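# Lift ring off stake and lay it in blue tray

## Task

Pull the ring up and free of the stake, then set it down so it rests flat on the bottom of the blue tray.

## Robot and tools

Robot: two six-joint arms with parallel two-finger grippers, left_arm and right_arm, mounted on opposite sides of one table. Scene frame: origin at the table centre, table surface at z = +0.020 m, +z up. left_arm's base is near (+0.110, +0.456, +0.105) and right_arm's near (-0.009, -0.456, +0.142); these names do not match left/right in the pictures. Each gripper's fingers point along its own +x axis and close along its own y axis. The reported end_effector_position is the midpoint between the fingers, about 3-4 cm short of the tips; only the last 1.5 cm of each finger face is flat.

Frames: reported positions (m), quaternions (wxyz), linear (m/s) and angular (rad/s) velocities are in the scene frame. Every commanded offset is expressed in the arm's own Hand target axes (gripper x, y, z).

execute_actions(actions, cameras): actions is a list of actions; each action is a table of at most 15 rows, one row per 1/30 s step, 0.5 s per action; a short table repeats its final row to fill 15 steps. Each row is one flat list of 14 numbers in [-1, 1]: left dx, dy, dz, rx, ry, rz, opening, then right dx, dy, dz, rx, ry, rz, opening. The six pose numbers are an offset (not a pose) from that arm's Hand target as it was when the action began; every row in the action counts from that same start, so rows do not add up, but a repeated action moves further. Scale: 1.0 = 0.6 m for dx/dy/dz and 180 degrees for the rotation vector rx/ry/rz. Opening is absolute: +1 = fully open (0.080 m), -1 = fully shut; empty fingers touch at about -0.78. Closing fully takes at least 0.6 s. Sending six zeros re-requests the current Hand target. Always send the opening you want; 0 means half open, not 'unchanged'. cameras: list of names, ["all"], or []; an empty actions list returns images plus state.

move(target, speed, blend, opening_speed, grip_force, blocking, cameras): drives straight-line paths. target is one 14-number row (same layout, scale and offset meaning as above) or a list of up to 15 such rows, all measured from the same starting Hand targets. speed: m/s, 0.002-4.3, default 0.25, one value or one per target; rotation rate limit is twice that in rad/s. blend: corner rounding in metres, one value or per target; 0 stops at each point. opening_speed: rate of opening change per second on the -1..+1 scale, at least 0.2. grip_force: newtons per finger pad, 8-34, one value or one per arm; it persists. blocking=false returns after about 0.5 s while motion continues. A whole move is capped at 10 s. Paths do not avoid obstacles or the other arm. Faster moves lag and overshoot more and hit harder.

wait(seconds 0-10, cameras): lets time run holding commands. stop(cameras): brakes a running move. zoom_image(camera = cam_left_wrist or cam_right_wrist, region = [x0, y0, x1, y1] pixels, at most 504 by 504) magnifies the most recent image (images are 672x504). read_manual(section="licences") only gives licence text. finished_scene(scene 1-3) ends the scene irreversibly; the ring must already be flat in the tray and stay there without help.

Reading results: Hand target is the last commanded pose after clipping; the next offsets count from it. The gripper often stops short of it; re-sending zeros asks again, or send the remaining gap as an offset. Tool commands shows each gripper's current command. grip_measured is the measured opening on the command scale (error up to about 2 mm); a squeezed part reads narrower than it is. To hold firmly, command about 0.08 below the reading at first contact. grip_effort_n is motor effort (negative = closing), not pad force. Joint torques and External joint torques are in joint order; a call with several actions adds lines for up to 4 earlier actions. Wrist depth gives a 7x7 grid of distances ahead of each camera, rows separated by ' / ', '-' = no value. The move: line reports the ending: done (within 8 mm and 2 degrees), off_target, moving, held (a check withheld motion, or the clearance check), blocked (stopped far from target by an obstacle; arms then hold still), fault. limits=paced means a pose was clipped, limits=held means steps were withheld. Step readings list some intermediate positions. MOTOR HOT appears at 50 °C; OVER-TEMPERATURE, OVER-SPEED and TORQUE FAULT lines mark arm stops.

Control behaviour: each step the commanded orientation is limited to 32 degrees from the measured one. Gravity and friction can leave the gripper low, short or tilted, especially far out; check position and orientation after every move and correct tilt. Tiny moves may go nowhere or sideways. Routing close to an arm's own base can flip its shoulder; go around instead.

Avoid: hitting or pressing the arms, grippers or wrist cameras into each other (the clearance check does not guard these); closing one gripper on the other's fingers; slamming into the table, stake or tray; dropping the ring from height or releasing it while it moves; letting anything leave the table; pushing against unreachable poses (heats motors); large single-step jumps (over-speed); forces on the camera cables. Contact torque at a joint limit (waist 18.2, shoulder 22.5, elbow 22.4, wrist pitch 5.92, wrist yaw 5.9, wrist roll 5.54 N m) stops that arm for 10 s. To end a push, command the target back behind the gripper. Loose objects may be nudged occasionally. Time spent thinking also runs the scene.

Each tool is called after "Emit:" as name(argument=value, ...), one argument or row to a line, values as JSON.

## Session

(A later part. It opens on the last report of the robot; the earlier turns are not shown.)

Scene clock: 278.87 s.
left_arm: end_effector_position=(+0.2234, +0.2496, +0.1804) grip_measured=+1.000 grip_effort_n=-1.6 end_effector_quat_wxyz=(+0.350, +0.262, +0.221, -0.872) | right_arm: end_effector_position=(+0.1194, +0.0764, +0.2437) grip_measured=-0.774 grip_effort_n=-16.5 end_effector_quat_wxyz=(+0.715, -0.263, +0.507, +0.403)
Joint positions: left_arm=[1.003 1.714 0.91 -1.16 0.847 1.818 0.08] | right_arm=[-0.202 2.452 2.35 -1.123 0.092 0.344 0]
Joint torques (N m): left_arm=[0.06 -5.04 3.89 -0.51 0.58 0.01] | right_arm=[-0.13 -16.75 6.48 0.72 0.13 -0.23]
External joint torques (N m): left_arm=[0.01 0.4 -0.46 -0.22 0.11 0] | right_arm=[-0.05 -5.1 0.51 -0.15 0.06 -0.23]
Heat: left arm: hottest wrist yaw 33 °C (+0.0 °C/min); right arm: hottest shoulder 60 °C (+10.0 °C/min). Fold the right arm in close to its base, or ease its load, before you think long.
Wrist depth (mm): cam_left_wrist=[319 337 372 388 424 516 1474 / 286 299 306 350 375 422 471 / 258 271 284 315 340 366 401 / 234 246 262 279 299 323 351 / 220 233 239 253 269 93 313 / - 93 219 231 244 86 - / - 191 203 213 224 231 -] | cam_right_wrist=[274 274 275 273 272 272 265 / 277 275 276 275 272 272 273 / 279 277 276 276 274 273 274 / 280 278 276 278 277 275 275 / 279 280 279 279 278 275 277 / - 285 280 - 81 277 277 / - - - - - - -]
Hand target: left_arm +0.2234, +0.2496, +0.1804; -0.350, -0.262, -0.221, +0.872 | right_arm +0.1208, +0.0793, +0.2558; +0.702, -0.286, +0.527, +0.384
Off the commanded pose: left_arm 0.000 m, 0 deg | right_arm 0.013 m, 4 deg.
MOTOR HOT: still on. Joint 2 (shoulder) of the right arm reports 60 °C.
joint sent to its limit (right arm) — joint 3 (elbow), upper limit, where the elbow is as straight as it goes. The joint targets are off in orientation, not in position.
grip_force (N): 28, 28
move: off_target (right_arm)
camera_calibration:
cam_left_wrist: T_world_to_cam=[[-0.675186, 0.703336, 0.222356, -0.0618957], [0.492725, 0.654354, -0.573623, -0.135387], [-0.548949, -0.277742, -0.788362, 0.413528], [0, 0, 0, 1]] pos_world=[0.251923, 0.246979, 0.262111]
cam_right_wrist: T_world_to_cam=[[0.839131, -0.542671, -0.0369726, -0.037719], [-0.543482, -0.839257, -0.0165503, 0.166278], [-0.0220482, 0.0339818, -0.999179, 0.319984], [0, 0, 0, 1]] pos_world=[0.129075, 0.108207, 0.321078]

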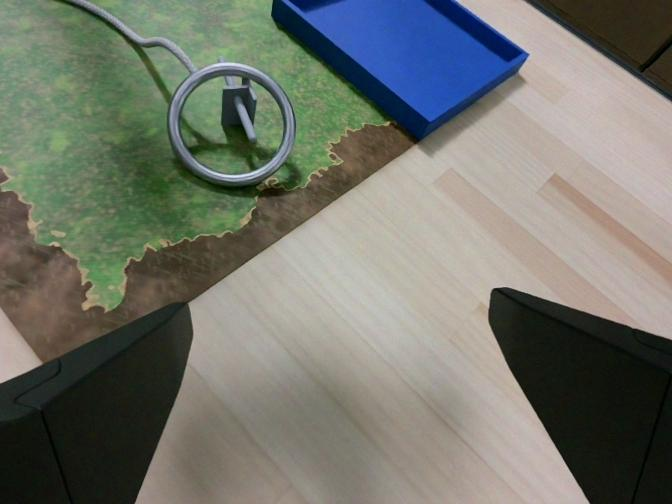

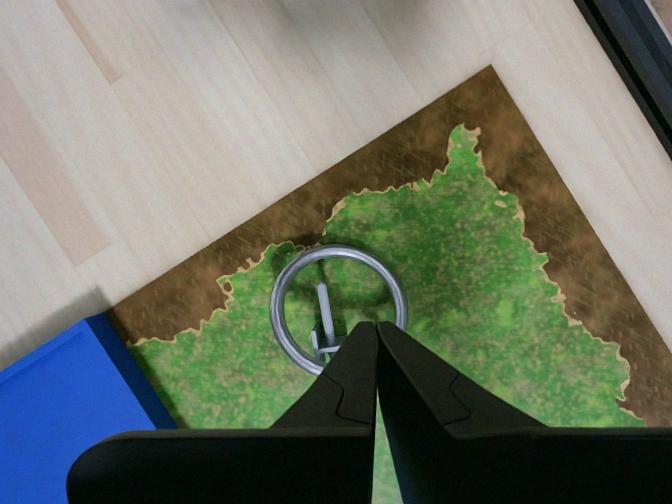

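Emit:
move(
  target=[0,0,0,0,0,0,1,0.1938,-0.0403,-0.0858,0,0,0,-0.2],
  speed=0.2,
  cameras=["all"],
)

Emit:
zoom_image(
  camera="cam_left_wrist",
  region=[120, 20, 340, 220],
)

Scene clock: 304.37 s.
left_arm: end_effector_position=(+0.2234, +0.2496, +0.1804) grip_measured=+1.000 grip_effort_n=-2.1 end_effector_quat_wxyz=(+0.350, +0.262, +0.221, -0.872) | right_arm: end_effector_position=(+0.1317, +0.0533, +0.1314) grip_measured=-0.204 grip_effort_n=18.8 end_effector_quat_wxyz=(+0.705, -0.284, +0.526, +0.382)
Joint positions: left_arm=[1.003 1.714 0.91 -1.16 0.847 1.818 0.08] | right_arm=[-0.234 2.469 1.95 -0.777 0.092 0.321 0.026]
Joint torques (N m): left_arm=[0.05 -5.02 3.91 -0.51 0.58 0.02] | right_arm=[-0.21 -14.34 4.47 0.58 -0.19 -0.23]
External joint torques (N m): left_arm=[0.05 0.45 -0.46 -0.22 0.11 0] | right_arm=[-0.21 -2.87 -1.25 -0.18 -0.26 -0.23]
Heat: left arm: hottest wrist yaw 33 °C (+0.0 °C/min); right arm: hottest shoulder 64 °C (+5.1 °C/min). Fold the right arm in close to its base, or ease its load, before you think long.
Wrist depth (mm): cam_left_wrist=[320 329 365 398 426 506 1465 / 287 297 304 350 377 428 474 / 259 273 286 311 336 367 404 / 235 247 262 280 298 323 347 / 220 232 240 254 269 93 310 / - 93 219 232 243 87 - / - 191 204 213 224 230 -] | cam_right_wrist=[157 157 157 158 158 159 160 / 158 159 159 160 160 161 162 / 161 161 161 162 163 164 164 / 163 163 164 164 165 167 166 / 166 166 166 167 168 168 170 / 169 169 70 170 86 81 172 / - - - 173 173 - -]
Hand target: left_arm +0.2234, +0.2496, +0.1804; -0.350, -0.262, -0.221, +0.872 | right_arm +0.1315, +0.0524, +0.1295; +0.702, -0.286, +0.527, +0.384
Off the commanded pose: left_arm 0.000 m, 0 deg | right_arm 0.002 m, 0 deg.
MOTOR HOT: still on. Joint 2 (shoulder) of the right arm reports 64 °C.
grip_force (N): 28, 28
move: done
camera_calibration:
cam_left_wrist: T_world_to_cam=[[-0.675186, 0.703336, 0.222356, -0.0618957], [0.492725, 0.654354, -0.573623, -0.135387], [-0.548949, -0.277742, -0.788362, 0.413528], [0, 0, 0, 1]] pos_world=[0.251923, 0.246979, 0.262111]
cam_right_wrist: T_world_to_cam=[[0.833079, -0.553128, -0.00537712, -0.0675401], [-0.552235, -0.832215, 0.0495542, 0.14386], [-0.0318847, -0.0383131, -0.998757, 0.213916], [0, 0, 0, 1]] pos_world=[0.142532, 0.0905601, 0.206158]

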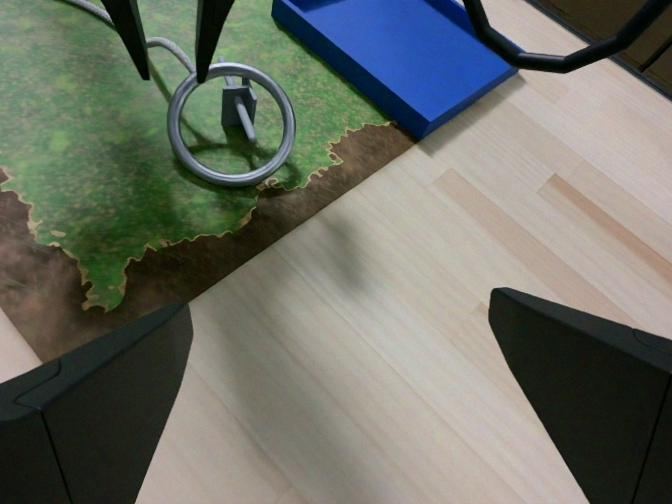

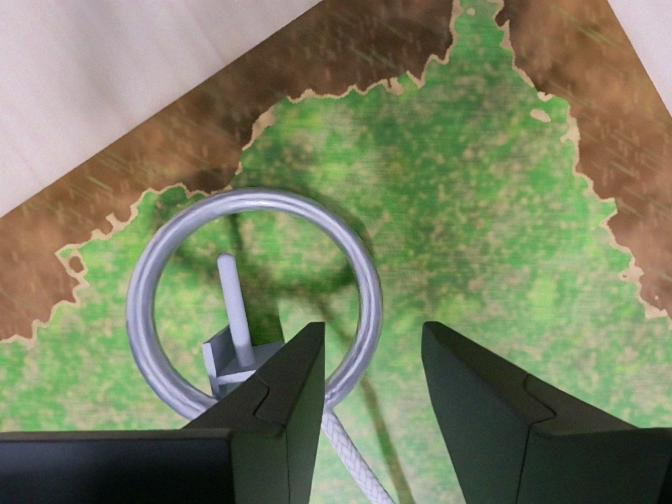

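Scaled by 2.291 from the camera's 672x504 image, which has a finer 960x720 frame.

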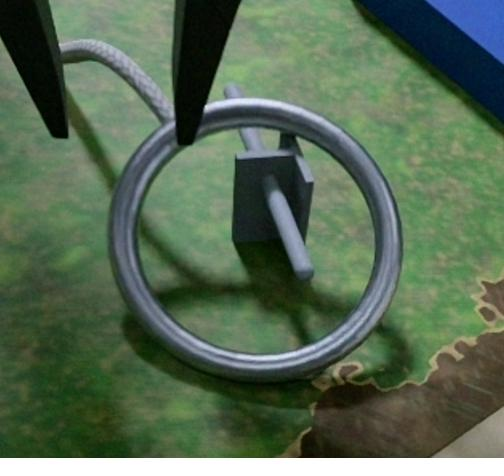

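Emit:
move(
  target=[
    [0,0,0,0,0,0,1,0.072,-0.0043,-0.021,0,0,0,-0.2],
    [0,0,0,0,0,0,1,0.072,-0.0043,-0.021,0,0,0,-1],
  ],
  speed=0.12,
  opening_speed=1,
  grip_force=34,
  cameras=["all"],
)

Emit:
zoom_image(
  camera="cam_left_wrist",
  region=[120, 20, 340, 220],
)

Scene clock: 315.60 s.
left_arm: end_effector_position=(+0.2234, +0.2496, +0.1804) grip_measured=+1.000 grip_effort_n=-1.6 end_effector_quat_wxyz=(+0.350, +0.262, +0.221, -0.872) | right_arm: end_effector_position=(+0.1340, +0.0532, +0.0884) grip_measured=-0.642 grip_effort_n=-83.5 end_effector_quat_wxyz=(+0.705, -0.282, +0.525, +0.384)
Joint positions: left_arm=[1.003 1.714 0.91 -1.16 0.847 1.818 0.08] | right_arm=[-0.239 2.532 1.887 -0.645 0.088 0.315 0.006]
Joint torques (N m): left_arm=[0.07 -5.04 3.91 -0.5 0.58 0.01] | right_arm=[-0.19 -14.02 4.17 0.54 -0.09 -0.18]
External joint torques (N m): left_arm=[0.06 0.43 -0.45 -0.22 0.11 0] | right_arm=[-0.18 -2.62 -1.26 -0.21 -0.16 -0.18]
Heat: left arm: hottest wrist yaw 33 °C (+0.0 °C/min); right arm: hottest shoulder 62 °C (+2.0 °C/min). Fold the right arm in close to its base, or ease its load, before you think long.
Wrist depth (mm): cam_left_wrist=[311 167 237 369 449 502 1524 / 284 287 304 349 353 409 474 / 258 272 288 312 334 362 404 / 236 248 262 279 301 323 351 / 221 233 239 255 267 93 310 / - 93 220 231 245 87 - / - 191 203 214 223 231 -] | cam_right_wrist=[- 116 116 117 117 118 118 / 118 118 118 119 119 119 120 / 120 119 120 120 121 121 122 / 120 121 122 122 123 123 124 / - 123 124 113 124 125 126 / 126 125 125 101 83 127 128 / - - - 129 76 - -]
Hand target: left_arm +0.2234, +0.2496, +0.1804; -0.350, -0.262, -0.221, +0.872 | right_arm +0.1338, +0.0513, +0.0848; +0.702, -0.285, +0.527, +0.384
Off the commanded pose: left_arm 0.000 m, 0 deg | right_arm 0.004 m, 1 deg.
MOTOR HOT: still on. Joint 2 (shoulder) of the right arm reports 62 °C.
move: done
camera_calibration:
cam_left_wrist: T_world_to_cam=[[-0.675186, 0.703336, 0.222356, -0.0618957], [0.492725, 0.654354, -0.573623, -0.135387], [-0.548949, -0.277742, -0.788362, 0.413528], [0, 0, 0, 1]] pos_world=[0.251923, 0.246979, 0.262111]
cam_right_wrist: T_world_to_cam=[[0.833773, -0.552026, -0.00943535, -0.0694802], [-0.551121, -0.833184, 0.0455034, 0.147442], [-0.0329805, -0.0327395, -0.99892, 0.170908], [0, 0, 0, 1]] pos_world=[0.144826, 0.0900868, 0.163359]

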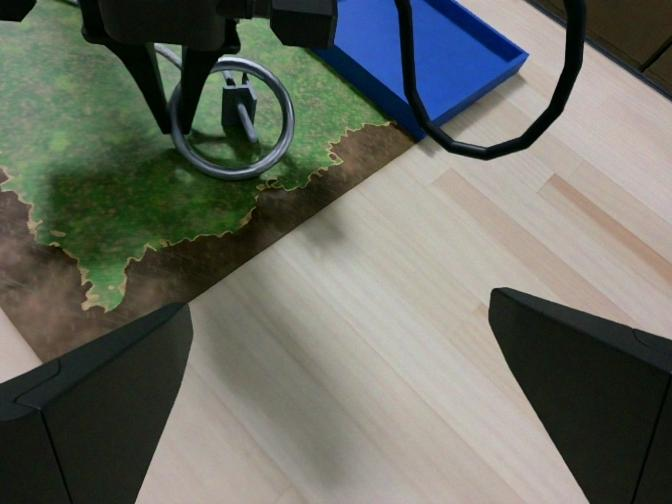

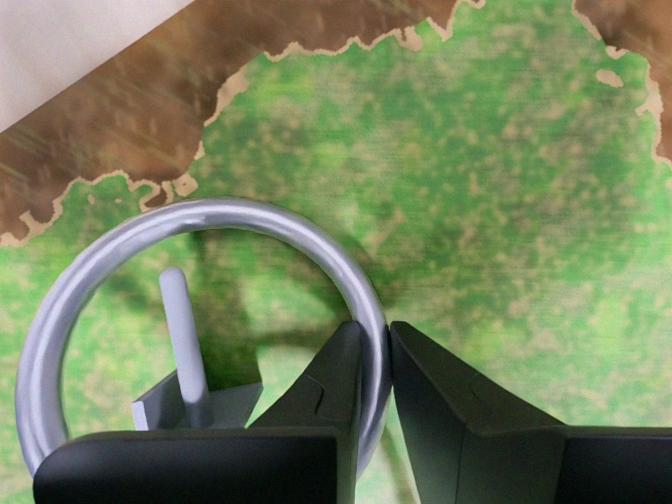

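Scaled by 2.291 from the camera's 672x504 image, which has a finer 960x720 frame.

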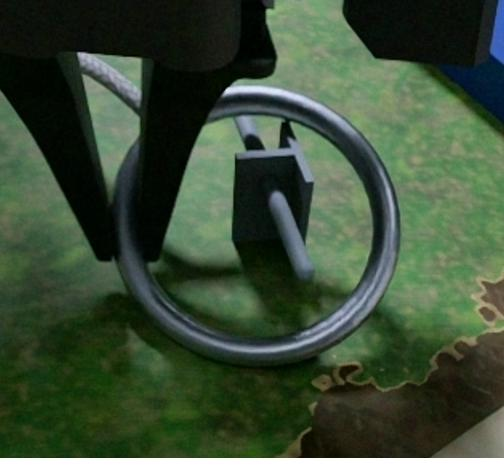

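Emit:
move(
  target=[0,0,0,0,0,0,1,-0.0683,0,0.0338,0,0,0,-1],
  speed=0.1,
  cameras=["all"],
)

Emit:
zoom_image(
  camera="cam_left_wrist",
  region=[120, 0, 320, 180],
)

Scene clock: 324.03 s.
left_arm: end_effector_position=(+0.2234, +0.2496, +0.1804) grip_measured=+1.000 grip_effort_n=-1.6 end_effector_quat_wxyz=(+0.350, +0.262, +0.221, -0.872) | right_arm: end_effector_position=(+0.1355, +0.0505, +0.1138) grip_measured=-0.642 grip_effort_n=-83.5 end_effector_quat_wxyz=(+0.696, -0.296, +0.537, +0.374)
Joint positions: left_arm=[1.003 1.714 0.91 -1.16 0.847 1.818 0.08] | right_arm=[-0.244 2.52 1.983 -0.799 0.088 0.311 0.006]
Joint torques (N m): left_arm=[0.07 -5.03 3.92 -0.51 0.58 0.02] | right_arm=[-0.3 -17.38 6.64 0.41 -0.14 -0.21]
External joint torques (N m): left_arm=[0.1 0.41 -0.4 -0.21 0.1 0] | right_arm=[-0.19 -5.91 1.09 -0.27 -0.21 -0.21]
Heat: left arm: hottest wrist yaw 33 °C (+0.0 °C/min); right arm: hottest shoulder 59 °C (-1.0 °C/min). Fold the right arm in close to its base, or ease its load, before you think long.
Wrist depth (mm): cam_left_wrist=[319 232 351 383 457 496 1465 / 286 295 307 355 362 418 468 / 259 271 287 312 337 364 398 / 235 247 262 280 300 323 350 / 220 232 239 253 268 93 312 / - 93 219 231 245 86 - / - 191 204 212 225 231 -] | cam_right_wrist=[135 135 136 136 137 138 139 / 138 138 138 140 141 141 142 / 140 140 141 142 143 144 146 / - 119 145 145 147 149 149 / - 147 148 110 150 152 152 / 151 150 122 102 83 155 157 / - - - - 77 - -]
Hand target: left_arm +0.2234, +0.2496, +0.1804; -0.350, -0.262, -0.221, +0.872 | right_arm +0.1382, +0.0578, +0.1296; +0.702, -0.286, +0.527, +0.384
Off the commanded pose: left_arm 0.000 m, 0 deg | right_arm 0.018 m, 2 deg.
MOTOR HOT: still on. Joint 2 (shoulder) of the right arm reports 59 °C.
move: off_target (right_arm)
camera_calibration:
cam_left_wrist: T_world_to_cam=[[-0.675186, 0.703336, 0.222356, -0.0618957], [0.492725, 0.654354, -0.573623, -0.135387], [-0.548949, -0.277742, -0.788362, 0.413528], [0, 0, 0, 1]] pos_world=[0.251923, 0.246979, 0.262111]
cam_right_wrist: T_world_to_cam=[[0.8339, -0.551871, 0.00705088, -0.0740111], [-0.550201, -0.830235, 0.0893805, 0.139547], [-0.0434726, -0.0784138, -0.995973, 0.199615], [0, 0, 0, 1]] pos_world=[0.147175, 0.0906651, 0.18686]

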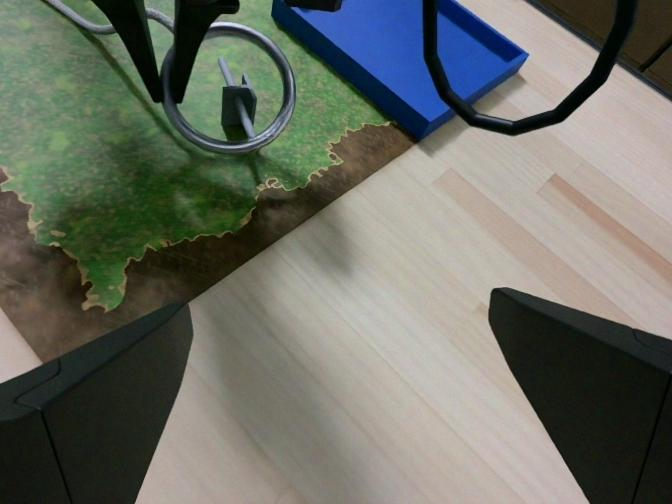

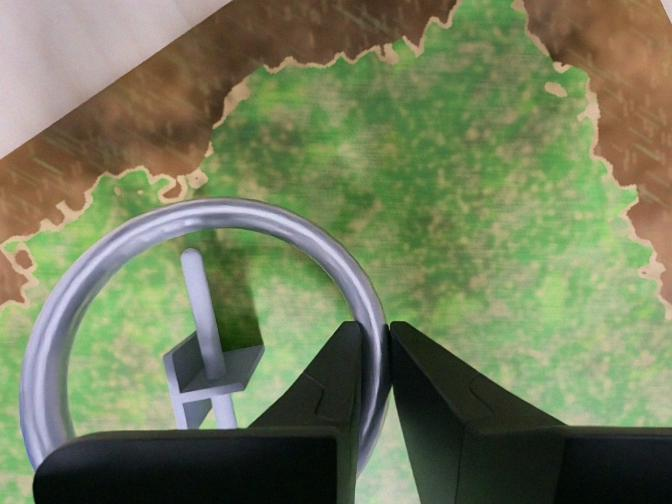

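Scaled by 2.520 from the camera's 672x504 image, which has a finer 960x720 frame.

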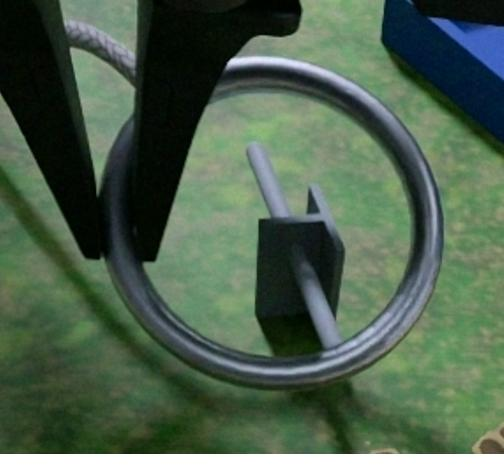

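Emit:
move(
  target=[0,0,0,0,0,0,1,-0.0325,0,0.0145,0,0,0,-1],
  speed=0.1,
  cameras=["all"],
)

Emit:
zoom_image(
  camera="cam_left_wrist",
  region=[120, 0, 320, 180],
)

Scene clock: 330.00 s.
left_arm: end_effector_position=(+0.2234, +0.2496, +0.1804) grip_measured=+1.000 grip_effort_n=-2.1 end_effector_quat_wxyz=(+0.350, +0.262, +0.221, -0.872) | right_arm: end_effector_position=(+0.1371, +0.0531, +0.1336) grip_measured=-0.642 grip_effort_n=-83.5 end_effector_quat_wxyz=(+0.695, -0.297, +0.538, +0.373)
Joint positions: left_arm=[1.003 1.714 0.91 -1.16 0.847 1.818 0.08] | right_arm=[-0.245 2.512 2.049 -0.876 0.088 0.309 0.006]
Joint torques (N m): left_arm=[0.11 -5.04 3.9 -0.5 0.58 0.01] | right_arm=[-0.34 -17.72 6.87 0.4 -0.15 -0.21]
External joint torques (N m): left_arm=[0.11 0.44 -0.48 -0.22 0.11 0] | right_arm=[-0.32 -6.21 1.21 -0.29 -0.22 -0.21]
Heat: left arm: hottest wrist yaw 33 °C (+0.0 °C/min); right arm: hottest shoulder 61 °C (+2.0 °C/min). Fold the right arm in close to its base, or ease its load, before you think long.
Wrist depth (mm): cam_left_wrist=[317 231 356 381 408 507 1465 / 283 296 301 350 380 411 467 / 259 270 291 313 339 367 401 / 236 247 262 280 299 324 349 / 219 231 239 255 267 93 312 / - 93 220 231 245 87 - / - 192 204 213 225 231 -] | cam_right_wrist=[152 153 153 154 156 156 157 / 155 156 156 157 158 159 161 / 159 159 160 161 163 164 165 / 161 163 164 164 166 167 169 / - 168 167 110 170 171 174 / 171 171 - 101 83 176 178 / - - - - 77 - -]
Hand target: left_arm +0.2234, +0.2496, +0.1804; -0.350, -0.262, -0.221, +0.872 | right_arm +0.1397, +0.0602, +0.1509; +0.702, -0.286, +0.527, +0.384
Off the commanded pose: left_arm 0.000 m, 0 deg | right_arm 0.019 m, 2 deg.
MOTOR HOT: still on. Joint 2 (shoulder) of the right arm reports 61 °C.
move: off_target (right_arm)
camera_calibration:
cam_left_wrist: T_world_to_cam=[[-0.675186, 0.703336, 0.222356, -0.0618957], [0.492725, 0.654354, -0.573623, -0.135387], [-0.548949, -0.277742, -0.788362, 0.413528], [0, 0, 0, 1]] pos_world=[0.251923, 0.246979, 0.262111]
cam_right_wrist: T_world_to_cam=[[0.834049, -0.551627, 0.00832846, -0.0741157], [-0.549951, -0.830128, 0.0918819, 0.140443], [-0.0437708, -0.0812142, -0.995735, 0.219784], [0, 0, 0, 1]] pos_world=[0.148673, 0.0935515, 0.20656]

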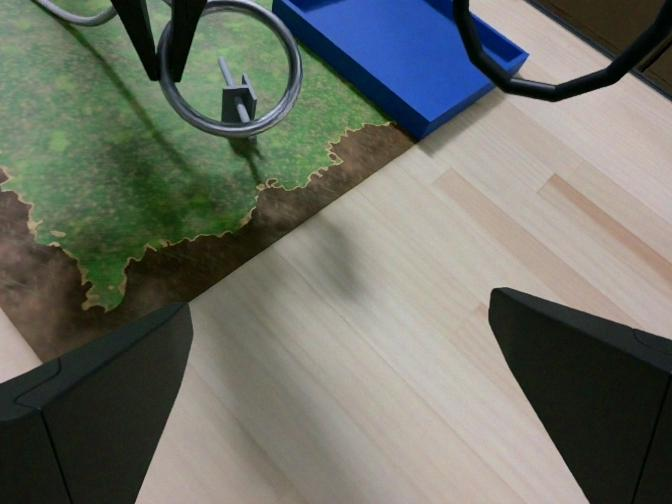

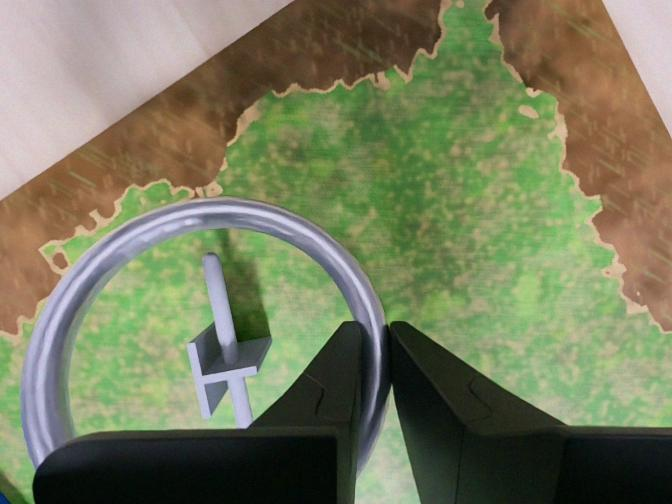

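Scaled by 2.520 from the camera's 672x504 image, which has a finer 960x720 frame.

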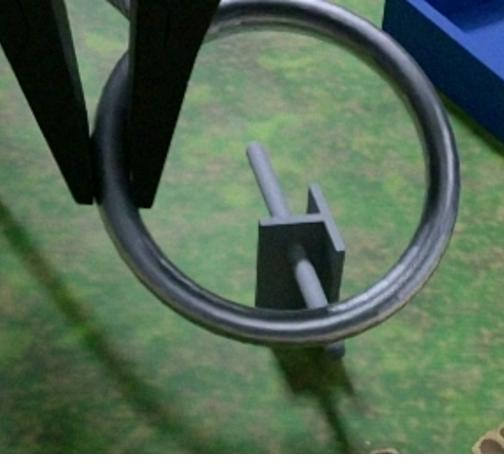

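Emit:
move(
  target=[
    [0,0,0,0,0,0,1,-0.096,0,0.0281,0,0,0,-1],
    [0,0,0,0,0,0,1,-0.1057,0.2965,-0.1618,-0.2088,-0.1409,0.1179,-1],
  ],
  speed=[0.12,0.2],
  blend=[0.02,0],
  cameras=["all"],
)

Scene clock: 356.27 s.
left_arm: end_effector_position=(+0.2234, +0.2496, +0.1804) grip_measured=+1.000 grip_effort_n=-2.1 end_effector_quat_wxyz=(+0.350, +0.262, +0.221, -0.872) | right_arm: end_effector_position=(-0.0690, +0.0623, +0.1742) grip_measured=-0.642 grip_effort_n=-83.5 end_effector_quat_wxyz=(+0.589, -0.313, +0.265, +0.696)
Joint positions: left_arm=[1.003 1.714 0.91 -1.16 0.847 1.818 0.08] | right_arm=[0.112 2.135 1.347 -0.057 -0.043 -0.048 0.006]
Joint torques (N m): left_arm=[0.07 -5.03 3.89 -0.5 0.58 0.02] | right_arm=[-0.11 -15.34 4.44 1.38 -0.36 -0.19]
External joint torques (N m): left_arm=[0.1 0.47 -0.47 -0.2 0.1 0.01] | right_arm=[-0.18 -5.53 -1.42 0.02 -0.32 -0.19]
Heat: left arm: hottest wrist yaw 33 °C (+0.0 °C/min); right arm: hottest shoulder 61 °C (-2.0 °C/min). Fold the right arm in close to its base, or ease its load, before you think long.
Wrist depth (mm): cam_left_wrist=[319 341 371 380 - 506 1446 / 285 304 316 355 364 425 468 / 259 271 292 313 338 368 400 / 235 247 260 279 301 322 351 / 220 233 240 254 267 93 311 / - 93 220 231 243 86 - / - 191 203 213 224 231 -] | cam_right_wrist=[283 283 284 283 285 284 285 / 263 263 264 264 265 264 264 / 247 250 246 250 247 247 249 / 231 107 - 115 226 232 232 / - 210 208 110 216 218 217 / - 200 - 102 83 208 206 / - - - - 77 - -]
Hand target: left_arm +0.2234, +0.2496, +0.1804; -0.350, -0.262, -0.221, +0.872 | right_arm -0.0697, +0.0633, +0.1852; +0.590, -0.305, +0.256, +0.702
Off the commanded pose: left_arm 0.000 m, 0 deg | right_arm 0.011 m, 1 deg.
MOTOR HOT: still on. Joint 2 (shoulder) of the right arm reports 61 °C.
move: off_target (right_arm)
camera_calibration:
cam_left_wrist: T_world_to_cam=[[-0.675186, 0.703336, 0.222356, -0.0618957], [0.492725, 0.654354, -0.573623, -0.135387], [-0.548949, -0.277742, -0.788362, 0.413528], [0, 0, 0, 1]] pos_world=[0.251923, 0.246979, 0.262111]
cam_right_wrist: T_world_to_cam=[[0.987131, 0.159753, -0.00718593, 0.0713762], [0.145246, -0.914483, -0.377657, 0.165941], [-0.0669032, 0.371753, -0.925918, 0.209956], [0, 0, 0, 1]] pos_world=[-0.0805133, 0.0622962, 0.257584]

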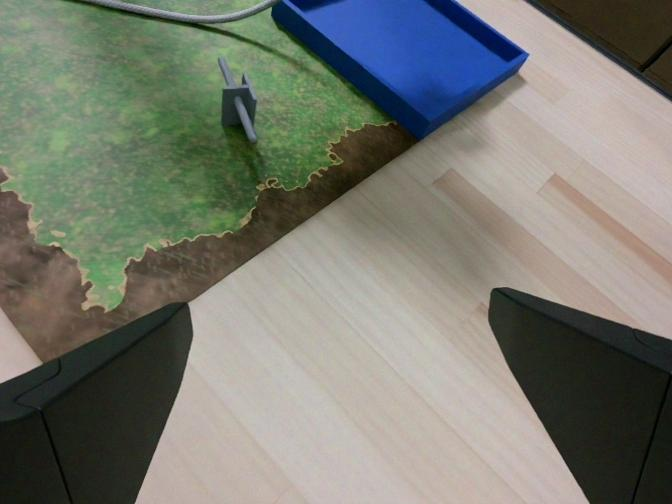

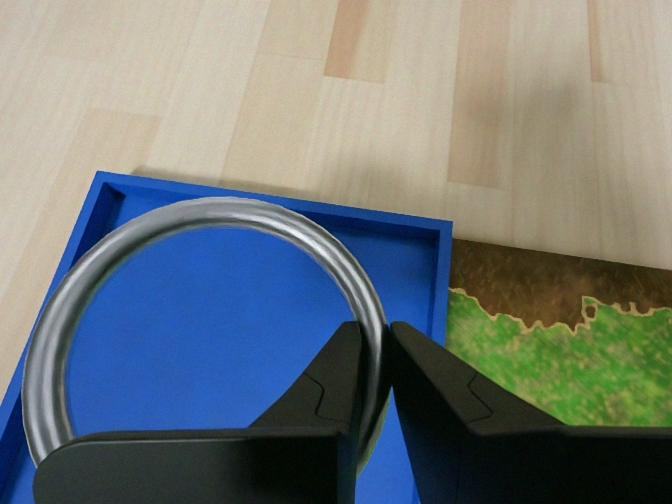

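Emit:
move(
  target=[
    [0,0,0,0,0,0,1,0.0698,0.0337,-0.0593,-0.019,0.0556,-0.0203,-1],
    [0,0,0,0,0,0,1,0.1308,0.0337,-0.1162,-0.019,0.0556,-0.0203,-1],
  ],
  speed=[0.15,0.08],
  blend=[0.01,0],
  cameras=["cam_right_wrist"],
)

Scene clock: 386.83 s.
left_arm: end_effector_position=(+0.2234, +0.2496, +0.1804) grip_measured=+1.000 grip_effort_n=-1.6 end_effector_quat_wxyz=(+0.350, +0.262, +0.221, -0.872) | right_arm: end_effector_position=(-0.0906, +0.0632, +0.0829) grip_measured=-0.642 grip_effort_n=-83.5 end_effector_quat_wxyz=(+0.578, -0.388, +0.277, +0.663)
Joint positions: left_arm=[1.003 1.714 0.91 -1.16 0.847 1.818 0.08] | right_arm=[0.184 2.385 1.447 -0.052 0.064 -0.051 0.006]
Joint torques (N m): left_arm=[0.06 -5.03 3.89 -0.51 0.57 0.02] | right_arm=[0 -12.63 4.06 1.1 0.12 -0.07]
External joint torques (N m): left_arm=[0.06 0.44 -0.46 -0.21 0.1 0] | right_arm=[-0.01 -2.29 -1.02 -0.05 0.09 -0.08]
Heat: left arm: hottest wrist yaw 33 °C (+0.0 °C/min); right arm: hottest shoulder 56 °C (-4.0 °C/min). Fold the right arm in close to its base, or ease its load, before you think long.
Wrist depth (mm): cam_left_wrist=[318 340 366 372 415 514 1474 / 283 302 316 358 382 421 479 / 259 272 291 315 335 368 403 / 235 247 261 280 299 324 349 / 221 232 239 253 266 93 311 / - 93 220 231 244 86 - / - 190 203 213 224 231 -] | cam_right_wrist=[128 127 119 127 146 150 154 / 123 125 128 130 132 130 147 / 120 121 123 126 129 131 141 / 116 116 119 119 124 125 136 / - 113 115 110 120 121 131 / 108 110 112 102 83 118 127 / - - - - 77 - -]
Hand target: left_arm +0.2234, +0.2496, +0.1804; -0.350, -0.262, -0.221, +0.872 | right_arm -0.0902, +0.0623, +0.0801; +0.578, -0.390, +0.276, +0.661
Off the commanded pose: left_arm 0.000 m, 0 deg | right_arm 0.003 m, 0 deg.
MOTOR HOT: still on. Joint 2 (shoulder) of the right arm reports 56 °C.
move: done
camera_calibration:
cam_right_wrist: T_world_to_cam=[[0.982032, 0.172923, 0.0755703, 0.0836868], [0.186171, -0.953253, -0.23801, 0.130095], [0.0308801, 0.247803, -0.968318, 0.143841], [0, 0, 0, 1]] pos_world=[-0.110845, 0.0738977, 0.163924]
Images, in order (width x height): cam_right_wrist 672x504.

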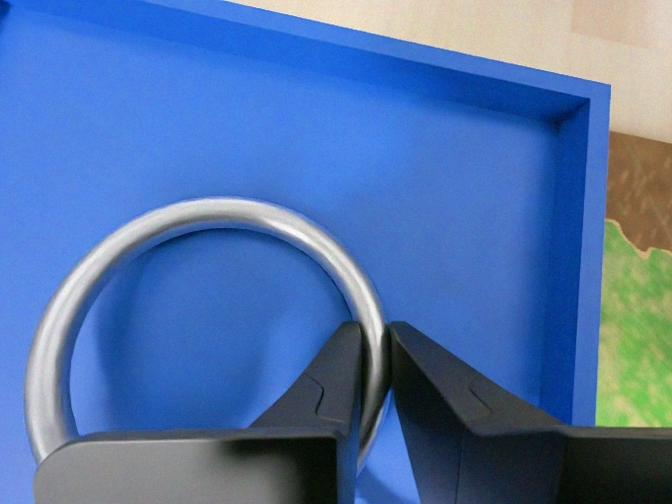

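Emit:
move(
  target=[
    [0,0,0,0,0,0,1,0.007,0,-0.0045,0,0,0,-1],
    [0,0,0,0,0,0,1,0.007,0,-0.0045,0,0,0,-0.25],
  ],
  speed=0.05,
  opening_speed=0.3,
  cameras=["cam_right_wrist"],
)

Scene clock: 395.40 s.
left_arm: end_effector_position=(+0.2234, +0.2496, +0.1804) grip_measured=+1.000 grip_effort_n=-2.1 end_effector_quat_wxyz=(+0.350, +0.262, +0.221, -0.872) | right_arm: end_effector_position=(-0.0894, +0.0649, +0.0808) grip_measured=-0.255 grip_effort_n=19.8 end_effector_quat_wxyz=(+0.581, -0.385, +0.274, +0.663)
Joint positions: left_arm=[1.003 1.714 0.91 -1.16 0.847 1.818 0.08] | right_arm=[0.182 2.393 1.447 -0.036 0.067 -0.051 0.024]
Joint torques (N m): left_arm=[0.07 -5.03 3.91 -0.5 0.57 0.02] | right_arm=[0.1 -12.14 3.91 0.95 0.01 -0.11]
External joint torques (N m): left_arm=[0.05 0.47 -0.43 -0.19 0.1 0.01] | right_arm=[0.09 -1.63 -1.22 -0.23 -0.02 -0.11]
Heat: left arm: hottest wrist yaw 33 °C (+0.0 °C/min); right arm: hottest shoulder 56 °C (-5.1 °C/min). Fold the right arm in close to its base, or ease its load, before you think long.
Wrist depth (mm): cam_left_wrist=[318 343 367 378 434 500 1514 / 286 303 316 351 378 423 471 / 257 273 290 311 338 366 400 / 235 247 262 279 302 323 350 / 219 232 238 254 267 93 314 / - 93 219 231 245 87 - / - 191 202 213 223 231 -] | cam_right_wrist=[- 126 118 143 147 151 153 / 123 125 128 129 131 128 148 / - 120 122 125 128 130 140 / - 114 118 118 123 125 135 / - 113 114 110 119 119 130 / 104 109 70 105 113 81 126 / - - - 102 109 - -]
Hand target: left_arm +0.2234, +0.2496, +0.1804; -0.350, -0.262, -0.221, +0.872 | right_arm -0.0898, +0.0624, +0.0752; +0.578, -0.390, +0.276, +0.661
Off the commanded pose: left_arm 0.000 m, 0 deg | right_arm 0.006 m, 1 deg.
MOTOR HOT: still on. Joint 2 (shoulder) of the right arm reports 56 °C.
move: done
camera_calibration:
cam_right_wrist: T_world_to_cam=[[0.982549, 0.168998, 0.0777012, 0.0826644], [0.183155, -0.95188, -0.24572, 0.13131], [0.0324358, 0.255663, -0.966222, 0.140747], [0, 0, 0, 1]] pos_world=[-0.109837, 0.075037, 0.161835]
Images, in order (width x height): cam_right_wrist 672x504.

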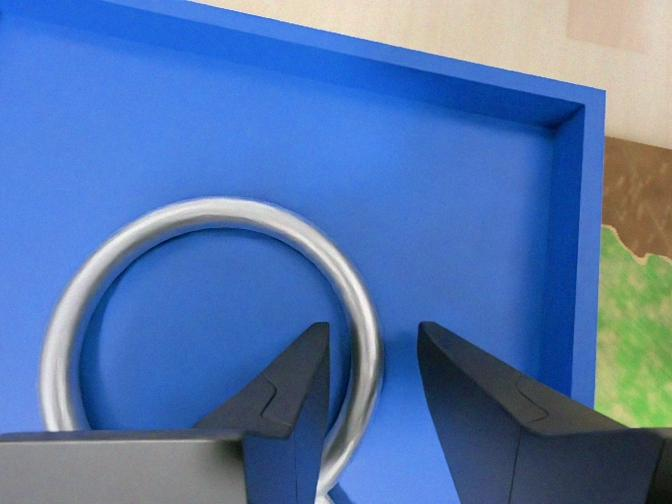

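Emit:
move(
  target=[0,0,0,0,0,0,1,-0.14,0,0.091,0,0,0,-0.25],
  speed=0.12,
  cameras=["cam_right_wrist"],
)

Emit:
zoom_image(
  camera="cam_right_wrist",
  region=[80, 180, 480, 480],
)

Scene clock: 400.87 s.
left_arm: end_effector_position=(+0.2234, +0.2496, +0.1804) grip_measured=+1.000 grip_effort_n=-1.6 end_effector_quat_wxyz=(+0.350, +0.262, +0.221, -0.872) | right_arm: end_effector_position=(-0.0970, +0.0564, +0.1641) grip_measured=-0.254 grip_effort_n=18.8 end_effector_quat_wxyz=(+0.571, -0.400, +0.282, +0.659)
Joint positions: left_arm=[1.003 1.714 0.91 -1.16 0.847 1.818 0.08] | right_arm=[0.201 2.209 1.526 -0.335 0.073 -0.044 0.024]
Joint torques (N m): left_arm=[0.05 -5.03 3.88 -0.5 0.57 0.02] | right_arm=[0.14 -14.66 6.29 0.81 0.17 0.25]
External joint torques (N m): left_arm=[0.03 0.45 -0.47 -0.2 0.1 0] | right_arm=[0.23 -4.34 0.4 -0.34 0.12 0.24]
Heat: left arm: hottest wrist yaw 33 °C (+0.0 °C/min); right arm: hottest shoulder 55 °C (-5.0 °C/min). Fold the right arm in close to its base, or ease its load, before you think long.
Wrist depth (mm): cam_left_wrist=[321 341 365 375 437 509 1514 / 287 304 315 349 375 425 471 / 258 273 290 311 340 368 399 / 235 246 263 281 298 324 351 / 220 231 239 254 268 93 312 / - 93 219 232 246 87 - / - 191 203 213 224 231 -] | cam_right_wrist=[215 222 224 230 235 240 246 / 209 206 219 222 226 232 237 / 202 202 208 209 213 225 229 / 186 196 198 203 209 217 223 / 185 189 191 196 201 212 216 / 182 184 70 186 - 207 210 / - - - 185 92 - -]
Hand target: left_arm +0.2234, +0.2496, +0.1804; -0.350, -0.262, -0.221, +0.872 | right_arm -0.0984, +0.0609, +0.1751; +0.578, -0.390, +0.276, +0.662
Off the commanded pose: left_arm 0.000 m, 0 deg | right_arm 0.012 m, 2 deg.
MOTOR HOT: still on. Joint 2 (shoulder) of the right arm reports 55 °C.
move: off_target (right_arm)
camera_calibration:
cam_right_wrist: T_world_to_cam=[[0.980156, 0.181526, 0.0796369, 0.0838307], [0.19449, -0.958295, -0.209391, 0.140485], [0.0383058, 0.220724, -0.974584, 0.227633], [0, 0, 0, 1]] pos_world=[-0.11821, 0.0691643, 0.244587]
Images, in order (width x height): cam_right_wrist 672x504.

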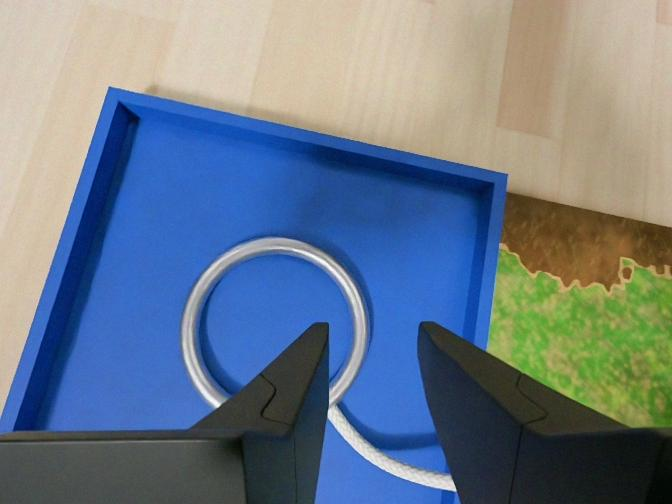

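Scaled by 1.260 from the camera's 672x504 image, which has a finer 960x720 frame.

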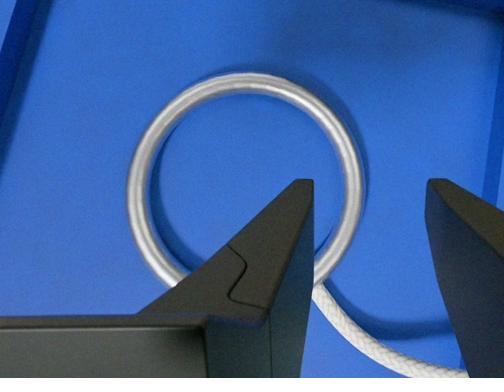

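Emit:
move(
  target=[0,0,0,0,0,0,1,-0.15,0,0,0,0,0,-0.25],
  cameras=["cam_right_wrist"],
)

Emit:
zoom_image(
  camera="cam_right_wrist",
  region=[150, 150, 450, 400],
)

Scene clock: 405.63 s.
left_arm: end_effector_position=(+0.2234, +0.2496, +0.1804) grip_measured=+1.000 grip_effort_n=-1.6 end_effector_quat_wxyz=(+0.350, +0.262, +0.221, -0.872) | right_arm: end_effector_position=(-0.0960, +0.0133, +0.2484) grip_measured=-0.254 grip_effort_n=18.8 end_effector_quat_wxyz=(+0.575, -0.392, +0.276, +0.663)
Joint positions: left_arm=[1.003 1.714 0.91 -1.16 0.847 1.818 0.08] | right_arm=[0.219 1.934 1.449 -0.512 0.083 -0.029 0.024]
Joint torques (N m): left_arm=[0.07 -5.05 3.91 -0.51 0.58 0.01] | right_arm=[0.14 -12.52 4.65 0.87 0.17 0.25]
External joint torques (N m): left_arm=[0.05 0.42 -0.45 -0.22 0.11 0] | right_arm=[0.1 -3.7 -1.52 -0.28 0.14 0.25]
Heat: left arm: hottest wrist yaw 33 °C (+0.0 °C/min); right arm: hottest shoulder 55 °C (-5.0 °C/min). Fold the right arm in close to its base, or ease its load, before you think long.
Wrist depth (mm): cam_left_wrist=[319 335 365 385 428 503 1494 / 285 304 315 353 379 423 469 / 260 272 291 312 338 369 397 / 236 246 261 281 298 323 349 / 220 233 239 254 268 93 313 / - 93 219 232 245 86 - / - 191 203 213 224 231 -] | cam_right_wrist=[314 318 324 335 340 350 359 / 299 306 312 316 327 338 343 / 292 297 295 309 315 323 331 / 282 284 - 290 307 311 317 / 274 275 - 274 297 300 307 / 266 264 70 - - 295 298 / - - - 270 92 - -]
Hand target: left_arm +0.2234, +0.2496, +0.1804; -0.350, -0.262, -0.221, +0.872 | right_arm -0.0959, +0.0115, +0.2502; +0.578, -0.390, +0.276, +0.662
Off the commanded pose: left_arm 0.000 m, 0 deg | right_arm 0.003 m, 0 deg.
MOTOR HOT: still on. Joint 2 (shoulder) of the right arm reports 55 °C.
move: done
camera_calibration:
cam_right_wrist: T_world_to_cam=[[0.98044, 0.180065, 0.0794599, 0.0839176], [0.193842, -0.953365, -0.231346, 0.121926], [0.0340969, 0.242224, -0.969621, 0.317316], [0, 0, 0, 1]] pos_world=[-0.11673, 0.0242681, 0.329215]
Images, in order (width x height): cam_right_wrist 672x504.

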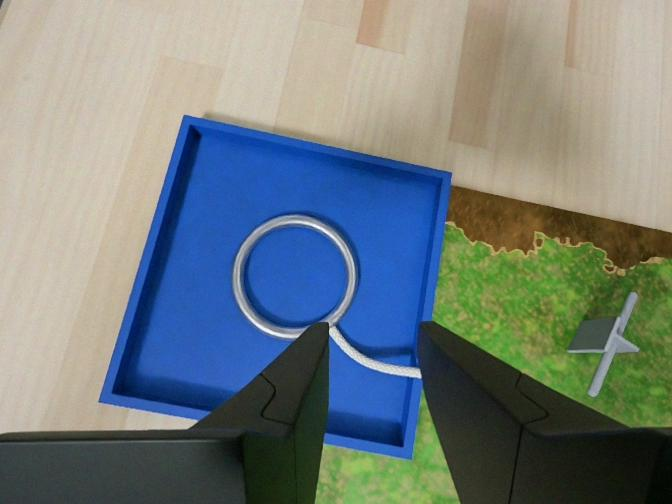

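Scaled by 1.680 from the camera's 672x504 image, which has a finer 960x720 frame.

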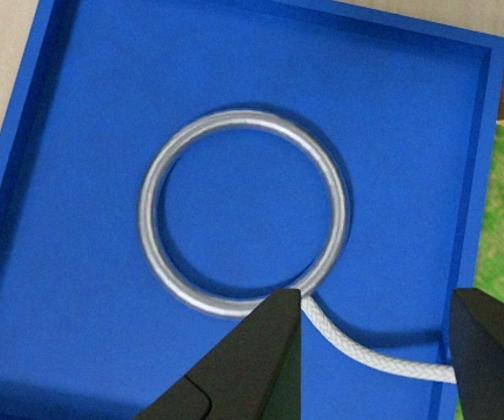

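Emit:
finished_scene(
  scene=3,
)

The scene is finished: the task was done.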